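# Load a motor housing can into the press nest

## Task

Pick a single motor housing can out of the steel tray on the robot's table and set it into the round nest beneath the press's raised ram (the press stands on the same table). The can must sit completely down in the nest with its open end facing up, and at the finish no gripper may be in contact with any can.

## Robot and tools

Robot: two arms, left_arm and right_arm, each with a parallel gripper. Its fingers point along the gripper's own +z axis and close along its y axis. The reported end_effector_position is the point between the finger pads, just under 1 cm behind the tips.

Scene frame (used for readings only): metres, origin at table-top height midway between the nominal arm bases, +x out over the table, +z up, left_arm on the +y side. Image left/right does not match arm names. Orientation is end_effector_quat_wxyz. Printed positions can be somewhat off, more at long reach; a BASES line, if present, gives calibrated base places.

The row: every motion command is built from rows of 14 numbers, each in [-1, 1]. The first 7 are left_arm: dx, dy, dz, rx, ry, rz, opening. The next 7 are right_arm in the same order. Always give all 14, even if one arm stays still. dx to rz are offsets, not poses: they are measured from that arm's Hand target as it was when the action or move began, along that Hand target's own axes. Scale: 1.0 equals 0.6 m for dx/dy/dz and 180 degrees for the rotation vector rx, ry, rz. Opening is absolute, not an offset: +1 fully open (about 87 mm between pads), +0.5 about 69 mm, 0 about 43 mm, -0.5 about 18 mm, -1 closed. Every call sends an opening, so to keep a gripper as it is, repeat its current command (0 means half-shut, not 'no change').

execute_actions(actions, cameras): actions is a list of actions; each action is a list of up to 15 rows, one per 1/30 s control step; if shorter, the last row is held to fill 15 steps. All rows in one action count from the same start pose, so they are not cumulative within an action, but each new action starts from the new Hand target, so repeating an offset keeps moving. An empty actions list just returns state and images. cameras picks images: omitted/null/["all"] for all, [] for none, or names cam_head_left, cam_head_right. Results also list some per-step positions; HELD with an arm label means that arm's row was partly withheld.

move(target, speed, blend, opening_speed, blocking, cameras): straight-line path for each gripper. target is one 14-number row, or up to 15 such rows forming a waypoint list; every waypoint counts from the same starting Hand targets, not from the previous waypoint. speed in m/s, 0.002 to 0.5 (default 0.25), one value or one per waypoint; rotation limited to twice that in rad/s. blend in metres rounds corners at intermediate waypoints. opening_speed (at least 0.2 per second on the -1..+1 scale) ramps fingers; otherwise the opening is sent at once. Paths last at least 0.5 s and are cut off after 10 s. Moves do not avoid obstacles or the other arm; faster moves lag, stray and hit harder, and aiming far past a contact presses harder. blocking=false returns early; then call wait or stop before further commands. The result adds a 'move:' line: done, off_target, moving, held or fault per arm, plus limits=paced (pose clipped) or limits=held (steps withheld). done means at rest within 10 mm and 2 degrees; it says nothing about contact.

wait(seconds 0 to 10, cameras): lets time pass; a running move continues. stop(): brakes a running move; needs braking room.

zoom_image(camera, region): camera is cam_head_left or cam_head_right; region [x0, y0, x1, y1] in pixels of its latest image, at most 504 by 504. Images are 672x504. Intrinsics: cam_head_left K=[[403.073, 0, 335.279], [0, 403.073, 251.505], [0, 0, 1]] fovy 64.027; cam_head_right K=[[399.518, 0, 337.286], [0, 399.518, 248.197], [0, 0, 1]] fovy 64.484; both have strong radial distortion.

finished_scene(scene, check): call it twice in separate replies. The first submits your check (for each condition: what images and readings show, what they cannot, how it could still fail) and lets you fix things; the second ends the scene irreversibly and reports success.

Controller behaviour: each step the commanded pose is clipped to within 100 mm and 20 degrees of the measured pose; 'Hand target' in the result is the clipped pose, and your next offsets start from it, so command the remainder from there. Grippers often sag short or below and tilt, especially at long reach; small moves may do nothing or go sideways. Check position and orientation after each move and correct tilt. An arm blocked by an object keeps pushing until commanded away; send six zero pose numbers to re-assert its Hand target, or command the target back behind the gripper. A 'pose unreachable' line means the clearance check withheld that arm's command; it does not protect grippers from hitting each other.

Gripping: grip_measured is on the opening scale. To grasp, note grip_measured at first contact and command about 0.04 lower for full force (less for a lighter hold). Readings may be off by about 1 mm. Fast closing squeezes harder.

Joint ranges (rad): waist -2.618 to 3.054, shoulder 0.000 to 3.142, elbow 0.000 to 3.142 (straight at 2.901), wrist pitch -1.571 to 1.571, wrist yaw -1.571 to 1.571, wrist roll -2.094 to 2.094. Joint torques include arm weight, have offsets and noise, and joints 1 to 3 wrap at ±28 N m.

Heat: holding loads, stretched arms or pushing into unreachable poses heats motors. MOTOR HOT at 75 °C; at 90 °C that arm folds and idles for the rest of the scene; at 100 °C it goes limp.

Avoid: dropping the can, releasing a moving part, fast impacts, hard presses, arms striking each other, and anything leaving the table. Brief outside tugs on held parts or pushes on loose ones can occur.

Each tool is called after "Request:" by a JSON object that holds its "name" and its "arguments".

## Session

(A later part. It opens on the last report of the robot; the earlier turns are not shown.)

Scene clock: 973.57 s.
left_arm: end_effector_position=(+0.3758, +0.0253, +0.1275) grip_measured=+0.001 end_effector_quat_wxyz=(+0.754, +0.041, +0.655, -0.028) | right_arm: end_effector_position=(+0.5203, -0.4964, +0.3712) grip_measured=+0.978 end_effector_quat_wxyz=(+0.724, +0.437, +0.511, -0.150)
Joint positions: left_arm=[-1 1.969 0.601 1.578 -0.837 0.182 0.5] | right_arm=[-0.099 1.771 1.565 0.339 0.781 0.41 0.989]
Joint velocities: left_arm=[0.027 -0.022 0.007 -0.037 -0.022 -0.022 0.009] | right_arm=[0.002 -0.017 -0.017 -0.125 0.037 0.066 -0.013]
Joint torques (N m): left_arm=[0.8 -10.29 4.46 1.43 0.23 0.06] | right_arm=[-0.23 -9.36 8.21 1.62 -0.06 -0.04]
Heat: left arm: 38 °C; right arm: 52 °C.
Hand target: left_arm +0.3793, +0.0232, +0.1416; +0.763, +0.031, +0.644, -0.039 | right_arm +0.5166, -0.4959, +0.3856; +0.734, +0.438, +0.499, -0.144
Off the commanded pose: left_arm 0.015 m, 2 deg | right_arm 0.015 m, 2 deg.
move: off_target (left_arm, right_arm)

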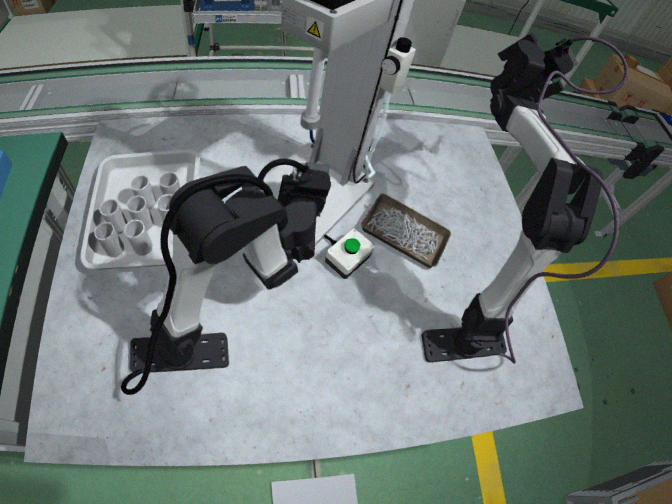

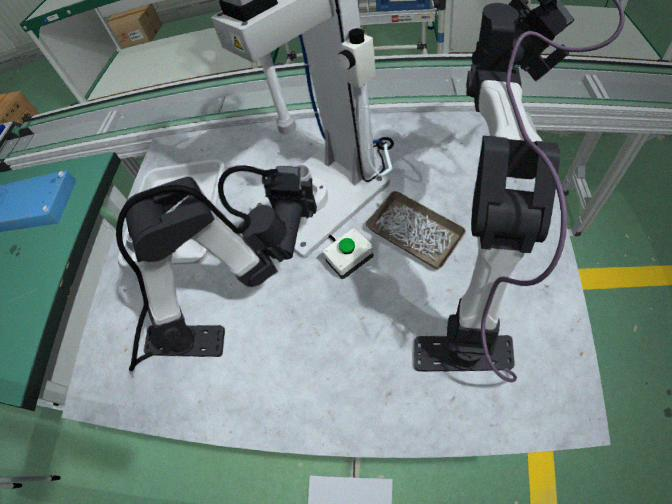

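Request:
{"name": "move", "arguments": {"target": [0.041,-0.004,0.004,0,0,0,-0.8,0,0,0,0,0,0,1], "speed": 0.05}}

Request:
{"name": "zoom_image", "arguments": {"camera": "cam_head_right", "region": [296, 164, 326, 204]}}

Scene clock: 978.37 s.
left_arm: end_effector_position=(+0.3820, +0.0235, +0.1247) grip_measured=+0.001 end_effector_quat_wxyz=(+0.756, +0.033, +0.653, -0.034) | right_arm: end_effector_position=(+0.5203, -0.4964, +0.3712) grip_measured=+0.978 end_effector_quat_wxyz=(+0.724, +0.437, +0.511, -0.150)
Joint positions: left_arm=[-0.988 1.998 0.621 1.592 -0.829 0.165 0.5] | right_arm=[-0.099 1.771 1.565 0.339 0.781 0.41 0.989]
Joint velocities: left_arm=[-0.017 -0.002 0.007 0.007 0.037 0.037 -0.001] | right_arm=[-0.012 0.007 0.002 -0.022 0.051 -0.037 -0.008]
Joint torques (N m): left_arm=[0.65 -6.04 4.23 1.33 0.27 -0.21] | right_arm=[-0.23 -9.36 8.21 1.63 -0.06 -0.04]
Heat: left arm: 38 °C; right arm: 52 °C.
Hand target: left_arm +0.3854, +0.0207, +0.1173; +0.763, +0.031, +0.644, -0.039 | right_arm +0.5166, -0.4959, +0.3856; +0.734, +0.438, +0.499, -0.144
Off the commanded pose: left_arm 0.009 m, 2 deg | right_arm 0.015 m, 2 deg.
joint read past its limit (left arm) — joint 4 (wrist pitch), upper limit.
joint sent to its limit (left arm) — joint 4 (wrist pitch), upper limit. The joint targets still meet the commanded pose.
move: off_target (right_arm)

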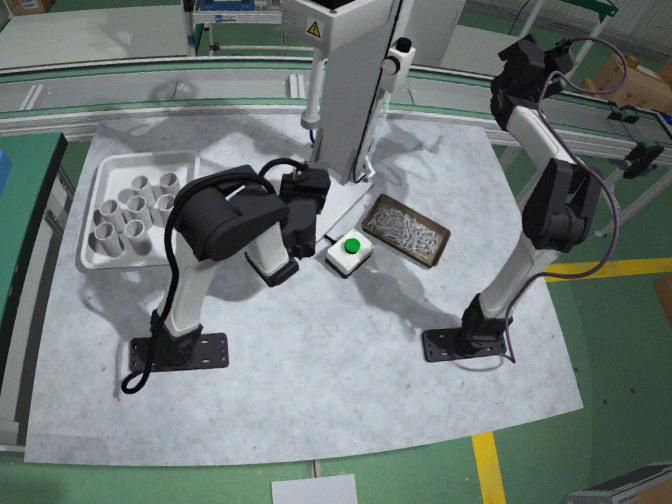

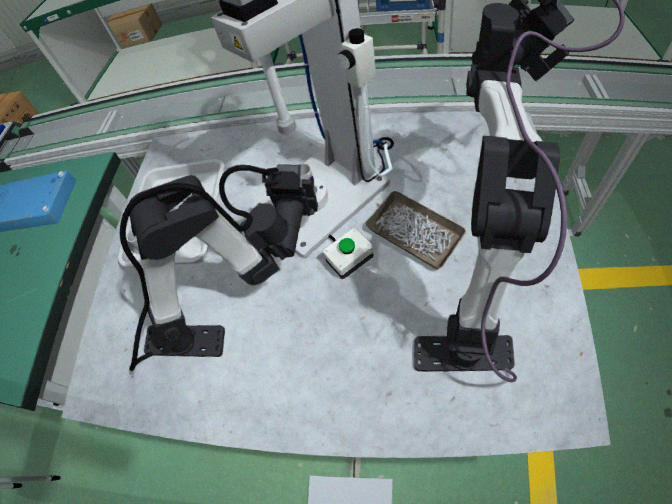

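Scaled by 12.600.

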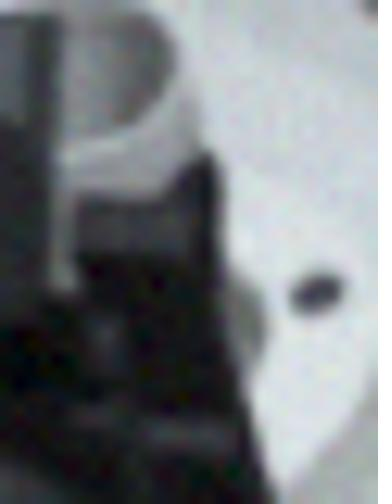

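Request:
{"name": "move", "arguments": {"target": [0.013,-0.004,-0.022,0,0,0,-0.8,0,0,0,0,0,0,1], "speed": 0.05}}

Request:
{"name": "zoom_image", "arguments": {"camera": "cam_head_right", "region": [296, 164, 326, 204]}}

Scene clock: 982.90 s.
left_arm: end_effector_position=(+0.3795, +0.0217, +0.1243) grip_measured=+0.001 end_effector_quat_wxyz=(+0.755, +0.027, +0.654, -0.037) | right_arm: end_effector_position=(+0.5203, -0.4964, +0.3712) grip_measured=+0.978 end_effector_quat_wxyz=(+0.724, +0.437, +0.511, -0.150)
Joint positions: left_arm=[-0.998 1.998 0.621 1.592 -0.842 0.153 0.5] | right_arm=[-0.099 1.771 1.565 0.339 0.781 0.41 0.989]
Joint velocities: left_arm=[-0.007 -0.022 -0.017 -0.066 0.066 -0.037 -0.004] | right_arm=[0.002 -0.012 -0.012 0.037 -0.022 0.095 0.008]
Joint torques (N m): left_arm=[-1.35 -5.83 1.96 1.32 0.08 -0.28] | right_arm=[-0.23 -9.35 8.21 1.63 -0.06 -0.04]
Heat: left arm: 38 °C; right arm: 52 °C.
Hand target: left_arm +0.3733, +0.0193, +0.1073; +0.763, +0.031, +0.645, -0.040 | right_arm +0.5166, -0.4959, +0.3856; +0.734, +0.438, +0.499, -0.144
Off the commanded pose: left_arm 0.018 m, 2 deg | right_arm 0.015 m, 2 deg.
joint read past its limit (left arm) — joint 4 (wrist pitch), upper limit.
joint sent to its limit (left arm) — joint 4 (wrist pitch), upper limit. The joint targets are off in orientation, not in position.
move: off_target (left_arm, right_arm)

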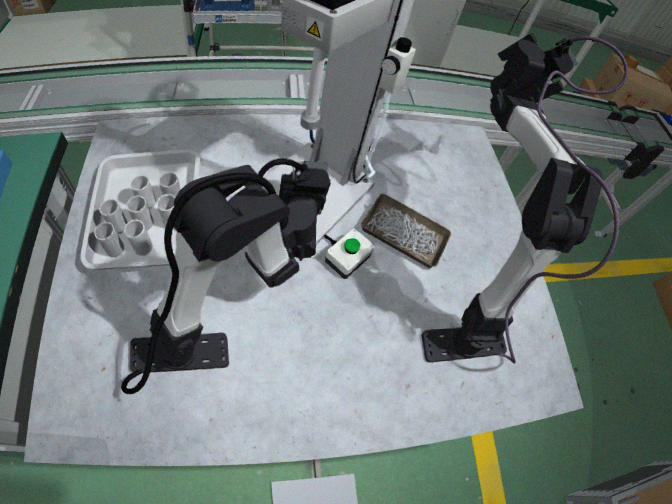

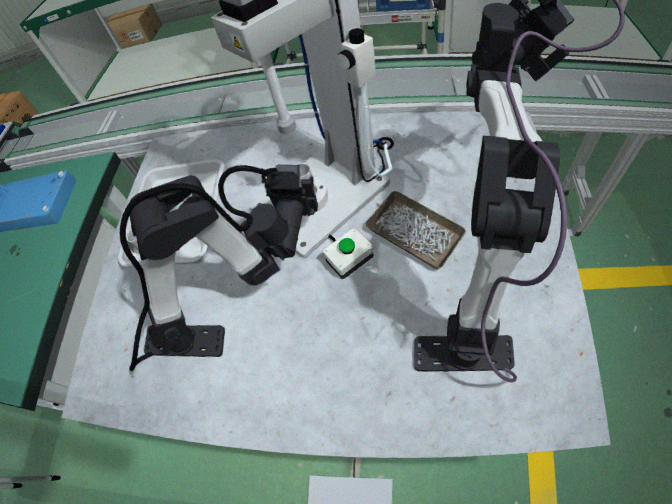

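Scaled by 12.600.

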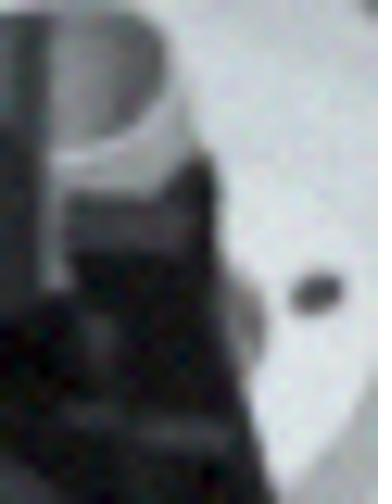

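Request:
{"name": "move", "arguments": {"target": [0.004,-0.002,-0.02,0,0,0,-0.8,0,0,0,0,0,0,1], "speed": 0.05, "cameras": ["cam_head_right"]}}

Request:
{"name": "zoom_image", "arguments": {"camera": "cam_head_right", "region": [266, 134, 346, 214]}}

Scene clock: 999.53 s.
left_arm: end_effector_position=(+0.3754, +0.0227, +0.1238) grip_measured=+0.001 end_effector_quat_wxyz=(+0.753, +0.012, +0.657, -0.037) | right_arm: end_effector_position=(+0.5203, -0.4964, +0.3712) grip_measured=+0.978 end_effector_quat_wxyz=(+0.724, +0.437, +0.511, -0.150)
Joint positions: left_arm=[-1.013 1.996 0.619 1.592 -0.882 0.138 0.5] | right_arm=[-0.099 1.771 1.565 0.339 0.781 0.41 0.989]
Joint velocities: left_arm=[-0.002 -0.002 0.002 -0.037 -0.007 -0.007 -0.004] | right_arm=[0.012 -0.002 0.007 -0.022 0.051 -0.095 0.003]
Joint torques (N m): left_arm=[-2.63 -6.48 0.08 1.28 0.16 -0.23] | right_arm=[-0.23 -9.36 8.21 1.63 -0.06 -0.04]
Heat: left arm: 37 °C; right arm: 52 °C.
Hand target: left_arm +0.3618, +0.0191, +0.1031; +0.762, +0.030, +0.645, -0.040 | right_arm +0.5166, -0.4959, +0.3856; +0.734, +0.438, +0.499, -0.144
Off the commanded pose: left_arm 0.025 m, 3 deg | right_arm 0.015 m, 2 deg.
joint read past its limit (left arm) — joint 4 (wrist pitch), upper limit.
joint sent to its limit (left arm) — joint 4 (wrist pitch), upper limit. The joint targets are off in orientation, not in position.
move: off_target (left_arm, right_arm)
Images, in order (width x height): cam_head_right 672x504.

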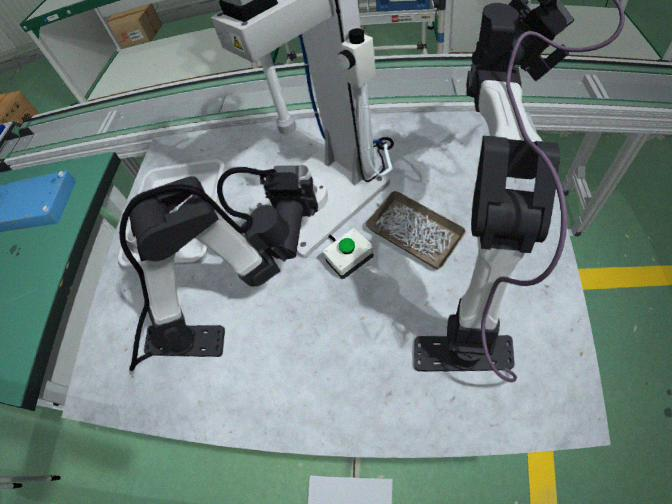

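Scaled by 6.300.

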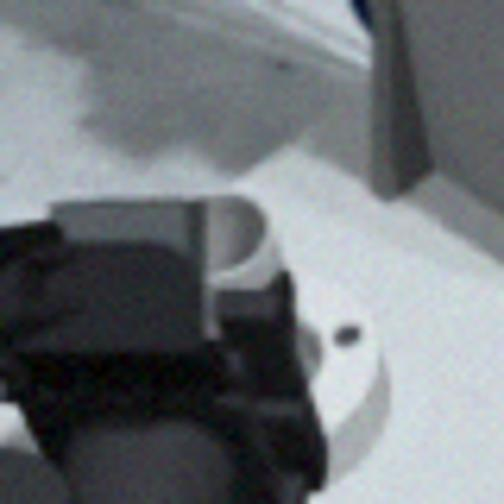

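Request:
{"name": "move", "arguments": {"target": [-0.055,-0.006,0.033,0,0,0,-0.8,0,0,0,0,0,0,1], "speed": 0.06, "cameras": ["cam_head_right"]}}

Request:
{"name": "zoom_image", "arguments": {"camera": "cam_head_right", "region": [266, 134, 346, 214]}}

Scene clock: 1007.00 s.
left_arm: end_effector_position=(+0.3757, +0.0206, +0.1265) grip_measured=+0.001 end_effector_quat_wxyz=(+0.755, +0.030, +0.654, -0.029) | right_arm: end_effector_position=(+0.5203, -0.4964, +0.3712) grip_measured=+0.978 end_effector_quat_wxyz=(+0.724, +0.437, +0.511, -0.150)
Joint positions: left_arm=[-1.013 1.992 0.622 1.592 -0.863 0.177 0.5] | right_arm=[-0.099 1.771 1.565 0.339 0.781 0.41 0.989]
Joint velocities: left_arm=[0.002 -0.002 0.007 -0.037 0.037 0.051 0.001] | right_arm=[0.002 0.007 0.012 0.022 0.007 -0.022 0.008]
Joint torques (N m): left_arm=[-0.62 -10.48 4.52 1.3 0.27 0.18] | right_arm=[-0.23 -9.35 8.21 1.63 -0.06 -0.04]
Heat: left arm: 37 °C; right arm: 52 °C.
Hand target: left_arm +0.3757, +0.0140, +0.1390; +0.763, +0.031, +0.645, -0.039 | right_arm +0.5166, -0.4959, +0.3856; +0.734, +0.438, +0.499, -0.144
Off the commanded pose: left_arm 0.014 m, 2 deg | right_arm 0.015 m, 2 deg.
joint read past its limit (left arm) — joint 4 (wrist pitch), upper limit.
joint sent to its limit (left arm) — joint 4 (wrist pitch), upper limit. The joint targets still meet the commanded pose.
move: off_target (left_arm, right_arm)
Images, in order (width x height): cam_head_right 672x504.

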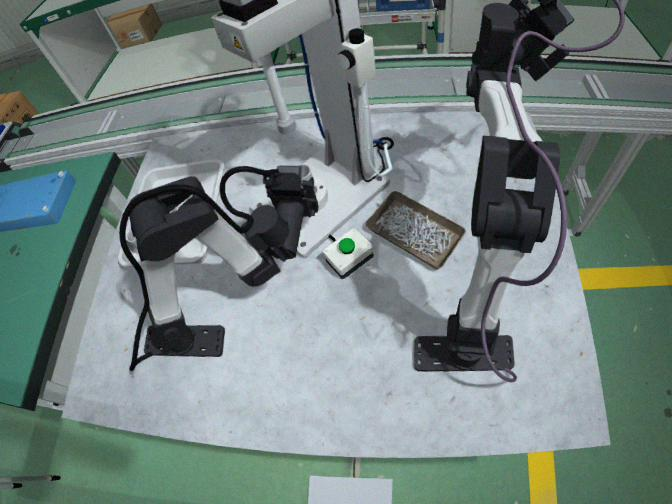

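Scaled by 6.300.

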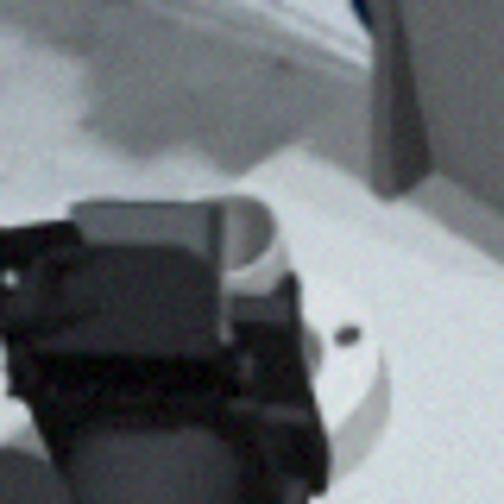

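Request:
{"name": "move", "arguments": {"target": [[0.0027,0,0.0163,0,0,0,-0.8,0,0,0,0,0,0,1],[0.055,-0.002,0.007,0,0,0,-0.8,0,0,0,0,0,0,1]], "speed": 0.05, "cameras": ["cam_head_right"]}}

Request:
{"name": "zoom_image", "arguments": {"camera": "cam_head_right", "region": [266, 134, 346, 214]}}

Scene clock: 1012.70 s.
left_arm: end_effector_position=(+0.3827, +0.0166, +0.1129) grip_measured=+0.001 end_effector_quat_wxyz=(+0.750, +0.033, +0.659, -0.033) | right_arm: end_effector_position=(+0.5203, -0.4964, +0.3712) grip_measured=+0.978 end_effector_quat_wxyz=(+0.724, +0.437, +0.511, -0.150)
Joint positions: left_arm=[-0.998 2.043 0.645 1.592 -0.841 0.151 0.5] | right_arm=[-0.099 1.771 1.565 0.339 0.781 0.41 0.989]
Joint velocities: left_arm=[0.002 0.007 0.012 -0.066 0.037 0.022 -0.011] | right_arm=[-0.002 -0.007 -0.022 0.066 -0.007 -0.007 0.013]
Joint torques (N m): left_arm=[0.31 -6.56 4.31 1.32 0.2 -0.17] | right_arm=[-0.23 -9.36 8.21 1.63 -0.06 -0.04]
Heat: left arm: 37 °C; right arm: 52 °C.
Hand target: left_arm +0.3850, +0.0124, +0.1068; +0.763, +0.031, +0.645, -0.039 | right_arm +0.5166, -0.4959, +0.3856; +0.734, +0.438, +0.499, -0.144
Off the commanded pose: left_arm 0.008 m, 2 deg | right_arm 0.015 m, 2 deg.
joint read past its limit (left arm) — joint 4 (wrist pitch), upper limit.
joint sent to its limit (left arm) — joint 4 (wrist pitch), upper limit. The joint targets are off in orientation, not in position.
move: off_target (right_arm)
Images, in order (width x height): cam_head_right 672x504.

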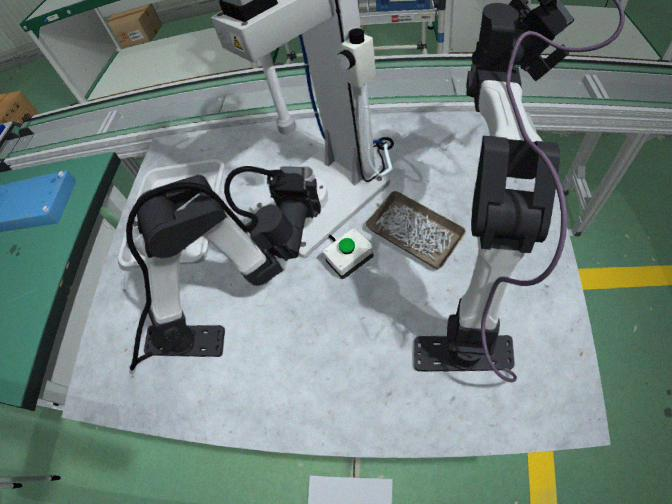

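Scaled by 6.300.

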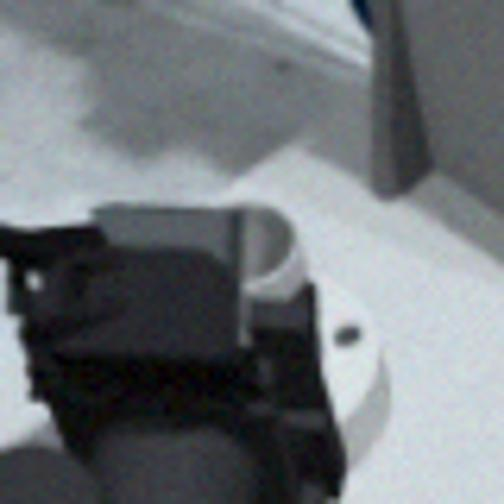

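Request:
{"name": "move", "arguments": {"target": [0.04,0.003,-0.007,0,0,0,-0.8,0,0,0,0,0,0,1], "speed": 0.05, "cameras": ["cam_head_right"]}}

Request:
{"name": "zoom_image", "arguments": {"camera": "cam_head_right", "region": [266, 134, 346, 214]}}

Scene clock: 1017.20 s.
left_arm: end_effector_position=(+0.3841, +0.0177, +0.1095) grip_measured=+0.001 end_effector_quat_wxyz=(+0.748, +0.020, +0.662, -0.034) | right_arm: end_effector_position=(+0.5203, -0.4964, +0.3712) grip_measured=+0.978 end_effector_quat_wxyz=(+0.724, +0.437, +0.511, -0.150)
Joint positions: left_arm=[-0.997 2.056 0.653 1.592 -0.86 0.128 0.5] | right_arm=[-0.099 1.771 1.565 0.339 0.781 0.41 0.989]
Joint velocities: left_arm=[0.007 0.007 0.007 -0.066 -0.037 -0.066 -0.001] | right_arm=[-0.007 0.002 0.002 0.022 -0.037 0.066 -0.013]
Joint torques (N m): left_arm=[0.49 -2.81 2.77 1.31 0.35 -0.45] | right_arm=[-0.21 -9.35 8.21 1.63 -0.07 -0.04]
Heat: left arm: 37 °C; right arm: 52 °C.
Hand target: left_arm +0.3848, +0.0145, +0.0823; +0.763, +0.031, +0.645, -0.039 | right_arm +0.5166, -0.4959, +0.3856; +0.734, +0.438, +0.499, -0.144
Off the commanded pose: left_arm 0.027 m, 3 deg | right_arm 0.015 m, 2 deg.
joint read past its limit (left arm) — joint 4 (wrist pitch), upper limit.
joint sent to its limit (left arm) — joint 4 (wrist pitch), upper limit. The joint targets are off in orientation, not in position.
move: off_target (left_arm, right_arm)
Images, in order (width x height): cam_head_right 672x504.

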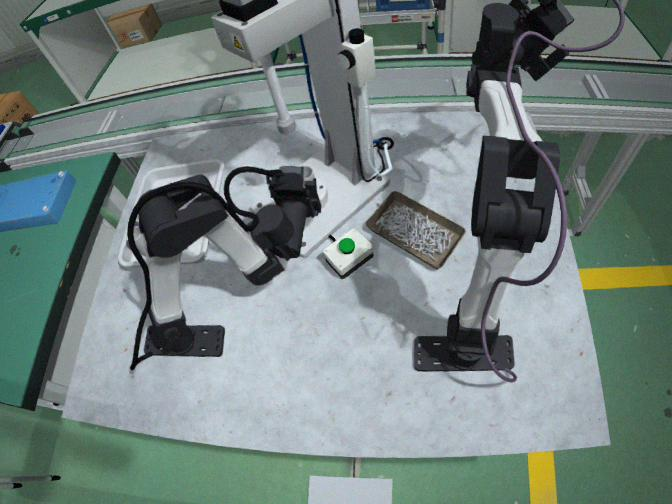

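Scaled by 6.300.

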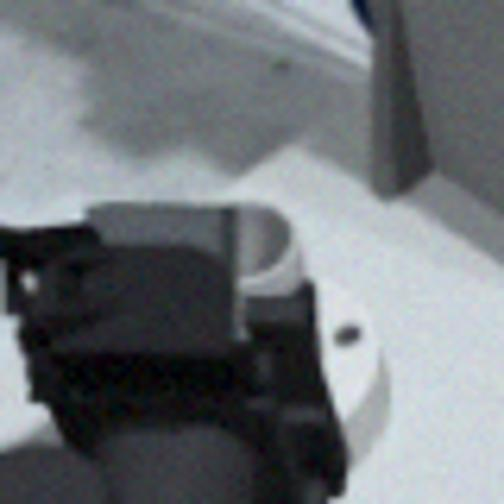

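Request:
{"name": "move", "arguments": {"target": [[0.01,0.015,-0.005,0,0,0,-0.8,0,0,0,0,0,0,1],[0.01,-0.015,-0.005,0,0,0,-0.8,0,0,0,0,0,0,1],[0.01,0,0.012,0,0,0,-0.8,0,0,0,0,0,0,1],[0.01,0,-0.015,0,0,0,-0.8,0,0,0,0,0,0,1],[0.01,0,0.0,0,0,0,-0.8,0,0,0,0,0,0,1]], "speed": 0.04, "cameras": ["cam_head_right","cam_head_left"]}}

Request:
{"name": "zoom_image", "arguments": {"camera": "cam_head_right", "region": [266, 134, 346, 214]}}

Request:
{"name": "zoom_image", "arguments": {"camera": "cam_head_left", "region": [260, 134, 400, 274]}}

Scene clock: 1025.43 s.
left_arm: end_effector_position=(+0.3864, +0.0201, +0.1076) grip_measured=+0.001 end_effector_quat_wxyz=(+0.747, -0.001, +0.664, -0.030) | right_arm: end_effector_position=(+0.5203, -0.4964, +0.3712) grip_measured=+0.978 end_effector_quat_wxyz=(+0.724, +0.437, +0.511, -0.150)
Joint positions: left_arm=[-0.998 2.07 0.668 1.592 -0.896 0.109 0.5] | right_arm=[-0.099 1.771 1.565 0.339 0.781 0.41 0.989]
Joint velocities: left_arm=[-0.002 -0.002 -0.027 -0.037 -0.022 0.022 -0.006] | right_arm=[0.002 -0.007 0.012 0.022 -0.095 0.022 0.003]
Joint torques (N m): left_arm=[0.64 -2.7 1.58 1.3 0.66 -0.36] | right_arm=[-0.23 -9.36 8.21 1.63 -0.06 -0.04]
Heat: left arm: 37 °C; right arm: 52 °C.
Hand target: left_arm +0.3858, +0.0146, +0.0762; +0.763, +0.031, +0.645, -0.039 | right_arm +0.5166, -0.4959, +0.3856; +0.734, +0.438, +0.499, -0.144
Off the commanded pose: left_arm 0.032 m, 5 deg | right_arm 0.015 m, 2 deg.
joint read past its limit (left arm) — joint 4 (wrist pitch), upper limit.
joint sent to its limit (left arm) — joint 4 (wrist pitch), upper limit. The joint targets are off in orientation, not in position.
move: off_target (left_arm, right_arm)

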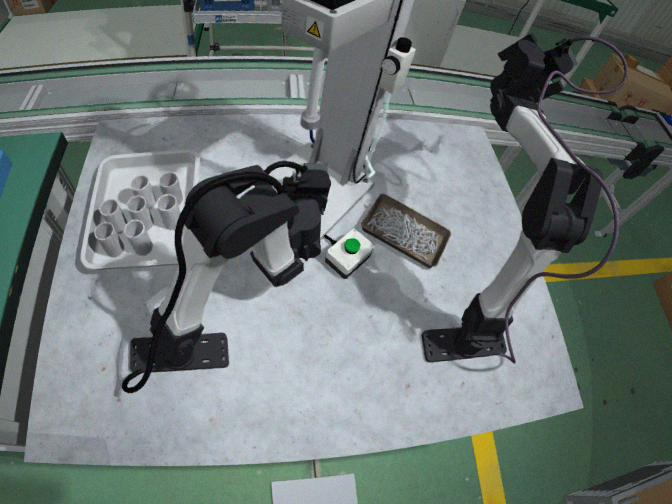

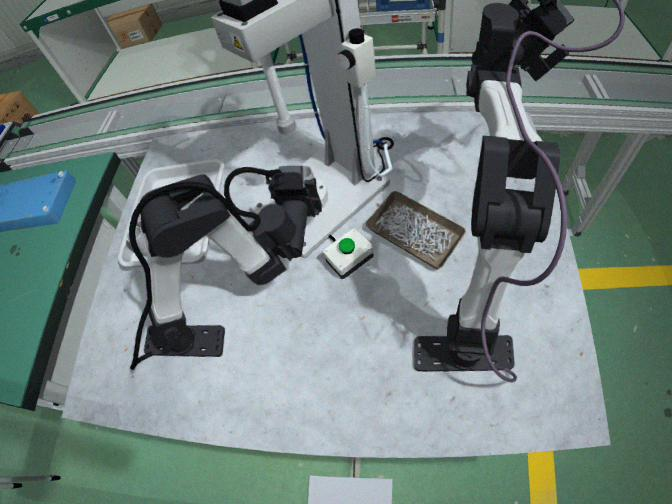

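Scaled by 6.300.

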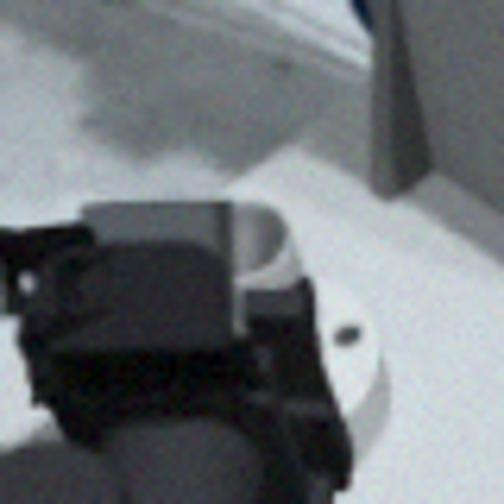

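Scaled by 3.600.

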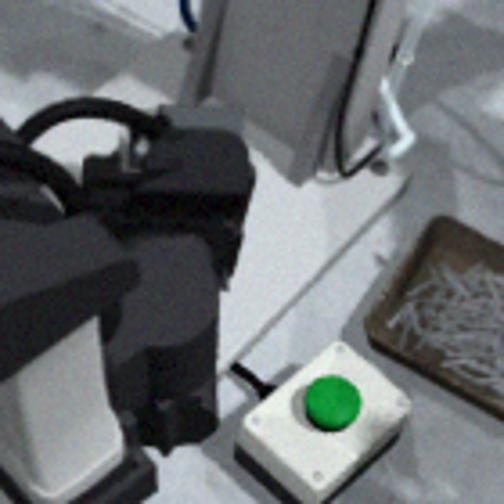

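Request:
{"name": "move", "arguments": {"target": [-0.045,0.006,-0.007,0,0,0,-0.8,0,0,0,0,0,0,1], "speed": 0.05, "cameras": []}}

Request:
{"name": "move", "arguments": {"target": [0,0,0,0,0,0,0.3,0,0,0,0,0,0,1], "opening_speed": 0.4, "cameras": ["cam_head_right"]}}

Request:
{"name": "zoom_image", "arguments": {"camera": "cam_head_right", "region": [266, 134, 346, 214]}}

Scene clock: 1032.47 s.
left_arm: end_effector_position=(+0.3819, +0.0183, +0.1050) grip_measured=+0.001 end_effector_quat_wxyz=(+0.745, +0.021, +0.665, -0.040) | right_arm: end_effector_position=(+0.5203, -0.4964, +0.3712) grip_measured=+0.978 end_effector_quat_wxyz=(+0.724, +0.437, +0.511, -0.150)
Joint positions: left_arm=[-0.998 2.058 0.639 1.592 -0.853 0.109 0.5] | right_arm=[-0.099 1.771 1.565 0.339 0.781 0.41 0.989]
Joint velocities: left_arm=[-0.002 0.007 0.007 -0.022 0.007 0.095 -0.004] | right_arm=[-0.007 0.007 0.012 -0.007 0.051 -0.007 -0.003]
Joint torques (N m): left_arm=[-0.58 -9.66 1.74 1.34 0.22 0.12] | right_arm=[-0.23 -9.36 8.21 1.62 -0.06 -0.04]
Heat: left arm: 37 °C; right arm: 52 °C.
Hand target: left_arm +0.3778, +0.0185, +0.1026; +0.763, +0.031, +0.645, -0.039 | right_arm +0.5166, -0.4959, +0.3856; +0.734, +0.438, +0.499, -0.144
Off the commanded pose: left_arm 0.005 m, 3 deg | right_arm 0.015 m, 2 deg.
joint read past its limit (left arm) — joint 4 (wrist pitch), upper limit.
joint sent to its limit (left arm) — joint 4 (wrist pitch), upper limit. The joint targets are off in orientation, not in position.
move: off_target (left_arm, right_arm)
No camera images: "cameras" was empty.

Scene clock: 1035.43 s.
left_arm: end_effector_position=(+0.3806, +0.0202, +0.1024) grip_measured=+0.300 end_effector_quat_wxyz=(+0.743, +0.023, +0.668, -0.037) | right_arm: end_effector_position=(+0.5203, -0.4964, +0.3712) grip_measured=+0.978 end_effector_quat_wxyz=(+0.724, +0.437, +0.511, -0.150)
Joint positions: left_arm=[-0.998 2.058 0.63 1.592 -0.853 0.109 0.65] | right_arm=[-0.099 1.771 1.565 0.339 0.781 0.41 0.989]
Joint velocities: left_arm=[0.002 -0.002 -0.002 -0.066 0.007 -0.051 -0.017] | right_arm=[-0.002 -0.002 -0.007 -0.007 -0.022 -0.007 -0.013]
Joint torques (N m): left_arm=[-0.51 -9.52 2.33 1.33 0.22 0.12] | right_arm=[-0.23 -9.36 8.21 1.63 -0.06 -0.04]
Heat: left arm: 37 °C; right arm: 52 °C.
Hand target: left_arm +0.3777, +0.0185, +0.1026; +0.763, +0.031, +0.645, -0.039 | right_arm +0.5166, -0.4959, +0.3856; +0.734, +0.438, +0.499, -0.144
Off the commanded pose: left_arm 0.003 m, 4 deg | right_arm 0.015 m, 2 deg.
joint read past its limit (left arm) — joint 4 (wrist pitch), upper limit.
joint sent to its limit (left arm) — joint 4 (wrist pitch), upper limit. The joint targets are off in orientation, not in position.
move: off_target (left_arm, right_arm)
Images, in order (width x height): cam_head_right 672x504.

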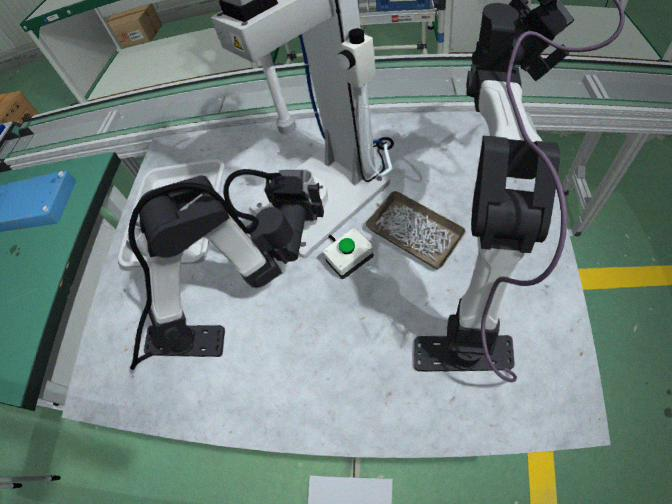

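Scaled by 6.300.

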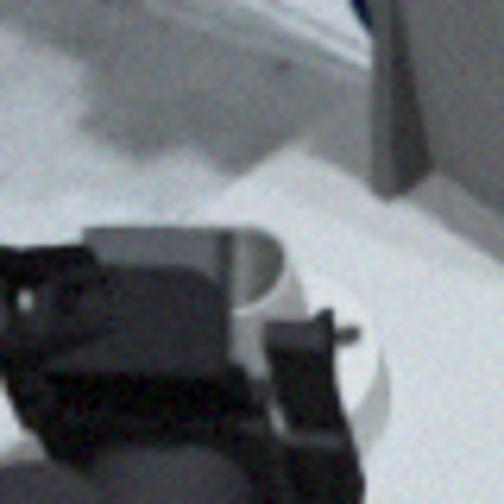

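Request:
{"name": "move", "arguments": {"target": [-0.041,0,-0.197,0,0,0,0.3,0,0,0,0,0,0,1], "speed": 0.08}}

Request:
{"name": "zoom_image", "arguments": {"camera": "cam_head_right", "region": [266, 134, 346, 214]}}

Request:
{"name": "zoom_image", "arguments": {"camera": "cam_head_left", "region": [290, 144, 390, 244]}}

Scene clock: 1041.30 s.
left_arm: end_effector_position=(+0.2585, +0.0259, +0.1018) grip_measured=+0.300 end_effector_quat_wxyz=(+0.720, +0.039, +0.692, -0.038) | right_arm: end_effector_position=(+0.5203, -0.4964, +0.3712) grip_measured=+0.978 end_effector_quat_wxyz=(+0.724, +0.437, +0.511, -0.150)
Joint positions: left_arm=[-1.373 1.859 0.38 1.591 -1.209 0.109 0.65] | right_arm=[-0.099 1.771 1.565 0.339 0.781 0.41 0.989]
Joint velocities: left_arm=[-0.017 -0.002 -0.002 -0.007 -0.037 -0.066 0.009] | right_arm=[-0.007 -0.007 0.002 0.007 -0.081 0.007 -0.003]
Joint torques (N m): left_arm=[-0.4 -9.18 2.06 1.18 -0.01 0.04] | right_arm=[-0.23 -9.36 8.21 1.63 -0.06 -0.04]
Heat: left arm: 37 °C; right arm: 53 °C.
Hand target: left_arm +0.2566, +0.0282, +0.1071; +0.758, +0.027, +0.650, -0.042 | right_arm +0.5166, -0.4959, +0.3856; +0.734, +0.438, +0.499, -0.144
Off the commanded pose: left_arm 0.007 m, 7 deg | right_arm 0.015 m, 2 deg.
joint read past its limit (left arm) — joint 4 (wrist pitch), upper limit.
joint sent to its limit (left arm) — joint 4 (wrist pitch), upper limit. The joint targets are off in orientation, not in position.
move: off_target (left_arm, right_arm)

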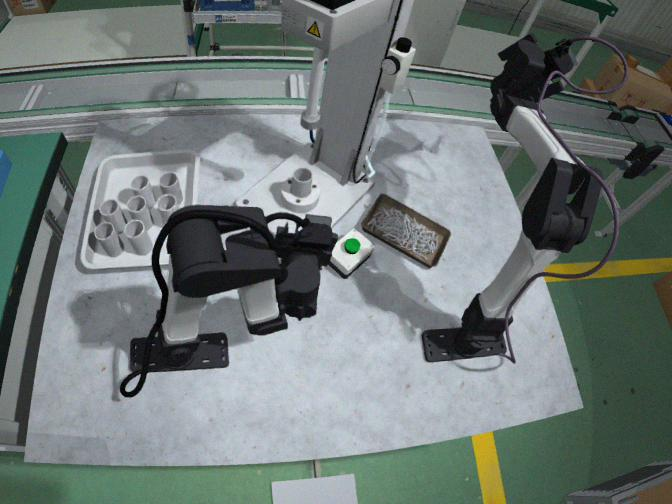

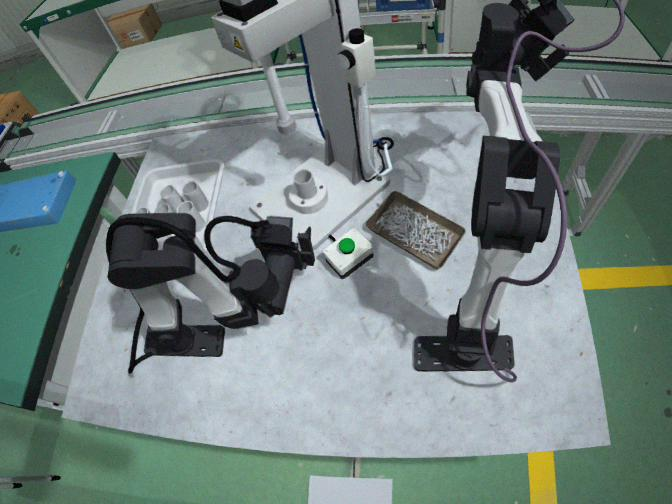

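Scaled by 6.300.

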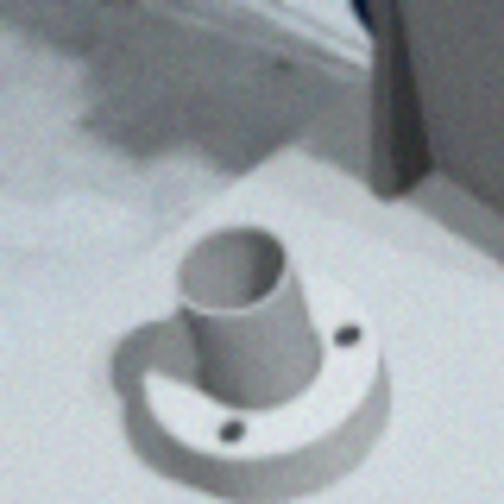

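Scaled by 5.040.

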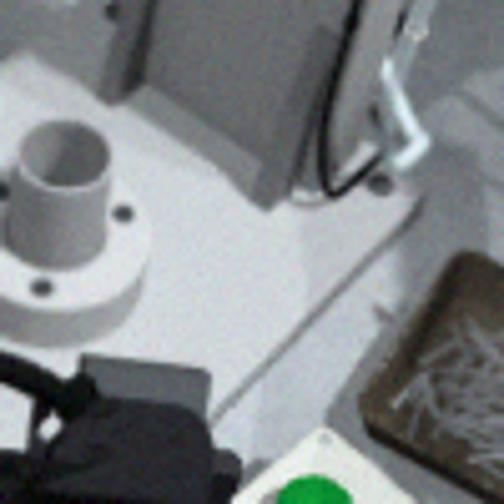

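Request:
{"name": "zoom_image", "arguments": {"camera": "cam_head_right", "region": [284, 160, 334, 210]}}

Request:
{"name": "zoom_image", "arguments": {"camera": "cam_head_left", "region": [275, 160, 325, 210]}}

Scaled by 10.080.

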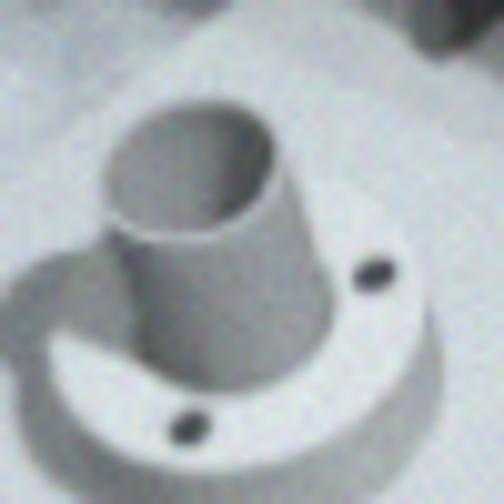

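Scaled by 10.080.

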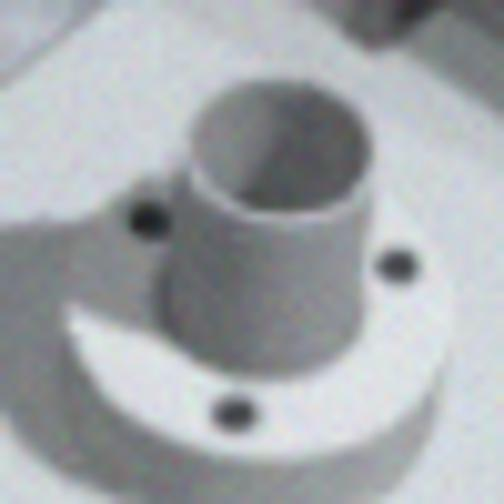

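Request:
{"name": "move", "arguments": {"target": [-0.15,0,0.023,0,0.05,0,-1,0,0,0,0,0,0,1], "speed": 0.12, "cameras": ["cam_head_right"]}}

Scene clock: 1058.97 s.
left_arm: end_effector_position=(+0.2561, +0.0307, +0.1847) grip_measured=-1.000 end_effector_quat_wxyz=(+0.700, +0.048, +0.712, -0.023) | right_arm: end_effector_position=(+0.5203, -0.4964, +0.3712) grip_measured=+0.978 end_effector_quat_wxyz=(+0.724, +0.437, +0.511, -0.150)
Joint positions: left_arm=[-1.373 1.357 0.538 0.767 -1.22 -0.015 0] | right_arm=[-0.099 1.771 1.565 0.339 0.781 0.41 0.989]
Joint velocities: left_arm=[-0.002 0.012 0.002 0.007 -0.022 0.007 0] | right_arm=[0.007 0.007 -0.007 0.022 0.007 -0.007 0.018]
Joint torques (N m): left_arm=[0.05 -6.84 7.71 1.15 0.05 -0.02] | right_arm=[-0.21 -9.36 8.21 1.63 -0.06 -0.04]
Heat: left arm: 38 °C; right arm: 53 °C.
Hand target: left_arm +0.2570, +0.0270, +0.1996; +0.704, +0.030, +0.708, -0.040 | right_arm +0.5166, -0.4959, +0.3856; +0.734, +0.438, +0.499, -0.144
Off the commanded pose: left_arm 0.014 m, 3 deg | right_arm 0.015 m, 2 deg.
move: off_target (left_arm, right_arm)
Images, in order (width x height): cam_head_right 672x504.

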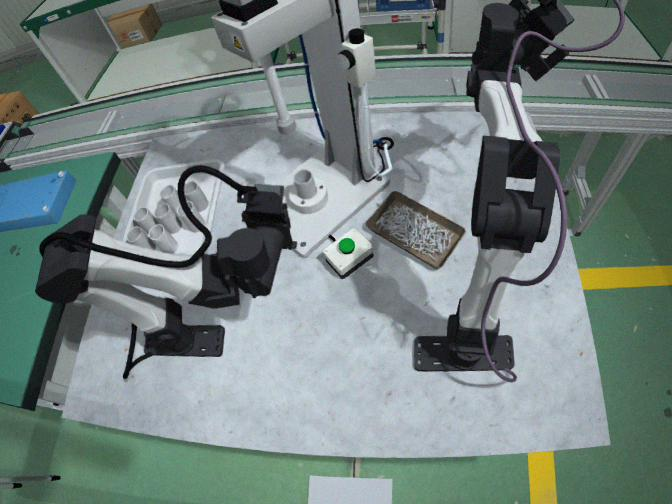

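Request:
{"name": "move", "arguments": {"target": [0.0,0.01,0.26,0,0,0,-1,0,0,0,0,0,0,1], "speed": 0.1, "cameras": ["cam_head_right"]}}

Request:
{"name": "zoom_image", "arguments": {"camera": "cam_head_right", "region": [266, 134, 346, 214]}}

Scene clock: 1064.27 s.
left_arm: end_effector_position=(+0.4076, +0.0247, +0.1920) grip_measured=-1.000 end_effector_quat_wxyz=(+0.703, +0.036, +0.709, -0.029) | right_arm: end_effector_position=(+0.5203, -0.4964, +0.3712) grip_measured=+0.978 end_effector_quat_wxyz=(+0.724, +0.437, +0.511, -0.150)
Joint positions: left_arm=[-0.913 1.657 0.827 0.818 -0.767 0.001 0] | right_arm=[-0.099 1.771 1.565 0.339 0.781 0.41 0.989]
Joint velocities: left_arm=[-0.017 -0.022 0.017 -0.037 0.007 0.007 0] | right_arm=[-0.002 -0.002 -0.002 -0.037 0.022 -0.022 -0.003]
Joint torques (N m): left_arm=[0.4 -6.48 8.02 1.61 0.18 0.18] | right_arm=[-0.23 -9.35 8.21 1.63 -0.06 -0.04]
Heat: left arm: 38 °C; right arm: 53 °C.
Hand target: left_arm +0.4136, +0.0193, +0.2009; +0.711, +0.034, +0.702, -0.036 | right_arm +0.5166, -0.4959, +0.3856; +0.734, +0.438, +0.499, -0.144
Off the commanded pose: left_arm 0.011 m, 1 deg | right_arm 0.015 m, 2 deg.
move: off_target (left_arm, right_arm)
Images, in order (width x height): cam_head_right 672x504.

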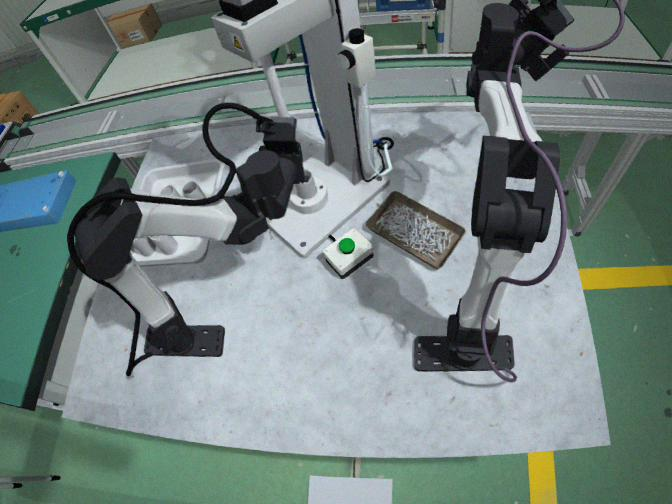

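Scaled by 6.300.

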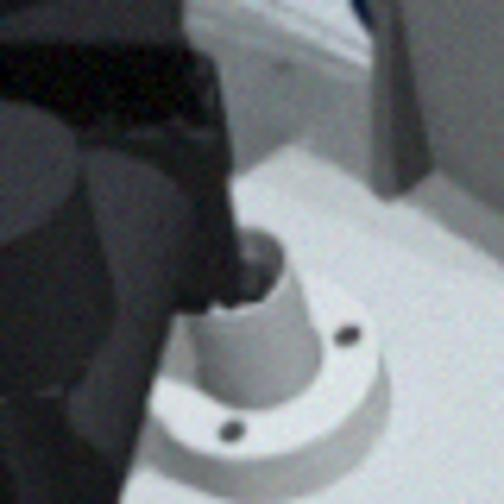

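Request:
{"name": "move", "arguments": {"target": [0.067,-0.008,-0.005,0,0,0,-1,0,0,0,0,0,0,1], "speed": 0.06, "cameras": ["cam_head_right"]}}

Request:
{"name": "zoom_image", "arguments": {"camera": "cam_head_right", "region": [266, 134, 346, 214]}}

Scene clock: 1068.60 s.
left_arm: end_effector_position=(+0.4122, +0.0166, +0.1652) grip_measured=-1.000 end_effector_quat_wxyz=(+0.711, +0.030, +0.702, -0.039) | right_arm: end_effector_position=(+0.5203, -0.4964, +0.3712) grip_measured=+0.978 end_effector_quat_wxyz=(+0.724, +0.437, +0.511, -0.150)
Joint positions: left_arm=[-0.916 1.771 0.796 0.994 -0.766 0.001 0] | right_arm=[-0.099 1.771 1.565 0.339 0.781 0.41 0.989]
Joint velocities: left_arm=[-0.002 -0.007 -0.002 -0.066 -0.081 -0.022 0] | right_arm=[-0.012 0.012 -0.017 -0.037 0.007 0.007 0.008]
Joint torques (N m): left_arm=[-0.61 -7.17 4.49 1.68 0.04 0.16] | right_arm=[-0.24 -9.36 8.21 1.63 -0.06 -0.04]
Heat: left arm: 38 °C; right arm: 53 °C.
Hand target: left_arm +0.4102, +0.0155, +0.1602; +0.710, +0.034, +0.702, -0.036 | right_arm +0.5166, -0.4959, +0.3856; +0.734, +0.438, +0.499, -0.144
Off the commanded pose: left_arm 0.005 m, 1 deg | right_arm 0.015 m, 2 deg.
move: off_target (right_arm)
Images, in order (width x height): cam_head_right 672x504.

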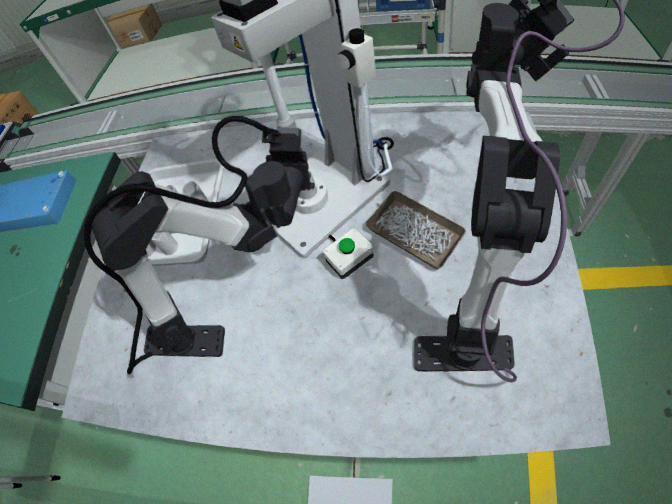

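Scaled by 6.300.

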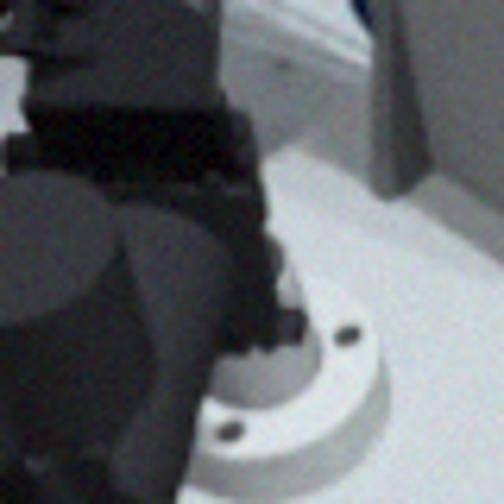

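Request:
{"name": "move", "arguments": {"target": [0.035,0,-0.006,0,0,0,-1,0,0,0,0,0,0,1], "speed": 0.03, "cameras": []}}

Request:
{"name": "move", "arguments": {"target": [0.02,0,0,0,0,0,-1,0,0,0,0,0,0,1], "speed": 0.03, "cameras": ["cam_head_right"]}}

Request:
{"name": "zoom_image", "arguments": {"camera": "cam_head_right", "region": [266, 134, 346, 214]}}

Scene clock: 1072.77 s.
left_arm: end_effector_position=(+0.4089, +0.0161, +0.1446) grip_measured=-1.000 end_effector_quat_wxyz=(+0.711, +0.031, +0.701, -0.041) | right_arm: end_effector_position=(+0.5203, -0.4964, +0.3712) grip_measured=+0.978 end_effector_quat_wxyz=(+0.724, +0.437, +0.511, -0.150)
Joint positions: left_arm=[-0.923 1.829 0.756 1.094 -0.768 0.001 0] | right_arm=[-0.099 1.771 1.565 0.339 0.781 0.41 0.989]
Joint velocities: left_arm=[0.022 -0.002 0.002 -0.051 0.022 -0.037 0] | right_arm=[-0.002 -0.007 0.017 -0.051 0.007 -0.007 -0.008]
Joint torques (N m): left_arm=[-0.61 -7.25 4.07 1.66 -0.06 0.13] | right_arm=[-0.23 -9.36 8.21 1.63 -0.06 -0.04]
Heat: left arm: 38 °C; right arm: 53 °C.
Hand target: left_arm +0.4067, +0.0162, +0.1390; +0.710, +0.034, +0.702, -0.036 | right_arm +0.5166, -0.4959, +0.3856; +0.734, +0.438, +0.499, -0.144
Off the commanded pose: left_arm 0.006 m, 1 deg | right_arm 0.015 m, 2 deg.
move: off_target (right_arm)
No camera images: "cameras" was empty.

Scene clock: 1073.67 s.
left_arm: end_effector_position=(+0.4101, +0.0154, +0.1374) grip_measured=-1.000 end_effector_quat_wxyz=(+0.715, +0.026, +0.697, -0.044) | right_arm: end_effector_position=(+0.5203, -0.4964, +0.3712) grip_measured=+0.978 end_effector_quat_wxyz=(+0.724, +0.437, +0.511, -0.150)
Joint positions: left_arm=[-0.923 1.868 0.749 1.156 -0.771 0.001 0] | right_arm=[-0.099 1.771 1.565 0.339 0.781 0.41 0.989]
Joint velocities: left_arm=[-0.027 -0.027 -0.002 0.037 0.007 0.007 0] | right_arm=[-0.007 -0.002 -0.012 -0.022 0.066 -0.007 0.008]
Joint torques (N m): left_arm=[-0.64 -7.12 3.33 1.58 0.04 0.12] | right_arm=[-0.23 -9.36 8.21 1.63 -0.06 -0.04]
Heat: left arm: 38 °C; right arm: 53 °C.
Hand target: left_arm +0.4067, +0.0164, +0.1269; +0.710, +0.034, +0.702, -0.036 | right_arm +0.5166, -0.4959, +0.3856; +0.734, +0.438, +0.499, -0.144
Off the commanded pose: left_arm 0.011 m, 2 deg | right_arm 0.015 m, 2 deg.
move: off_target (left_arm, right_arm)
Images, in order (width x height): cam_head_right 672x504.

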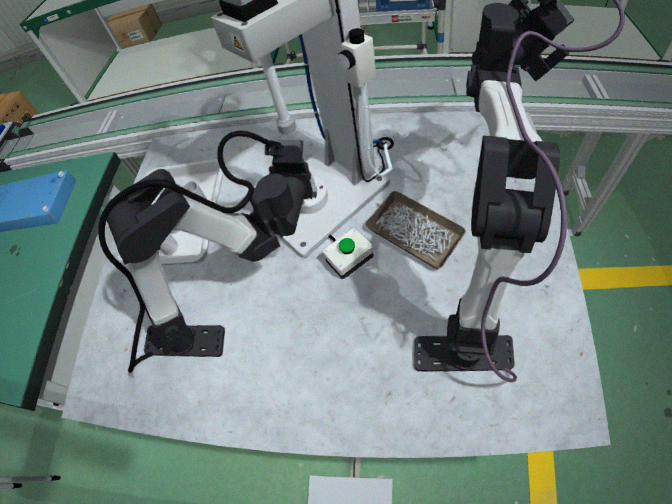

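Scaled by 6.300.

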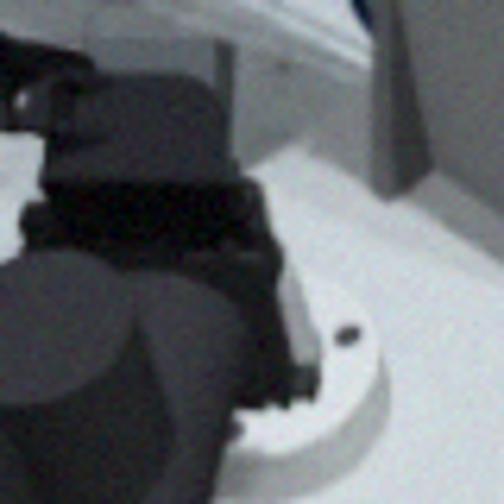

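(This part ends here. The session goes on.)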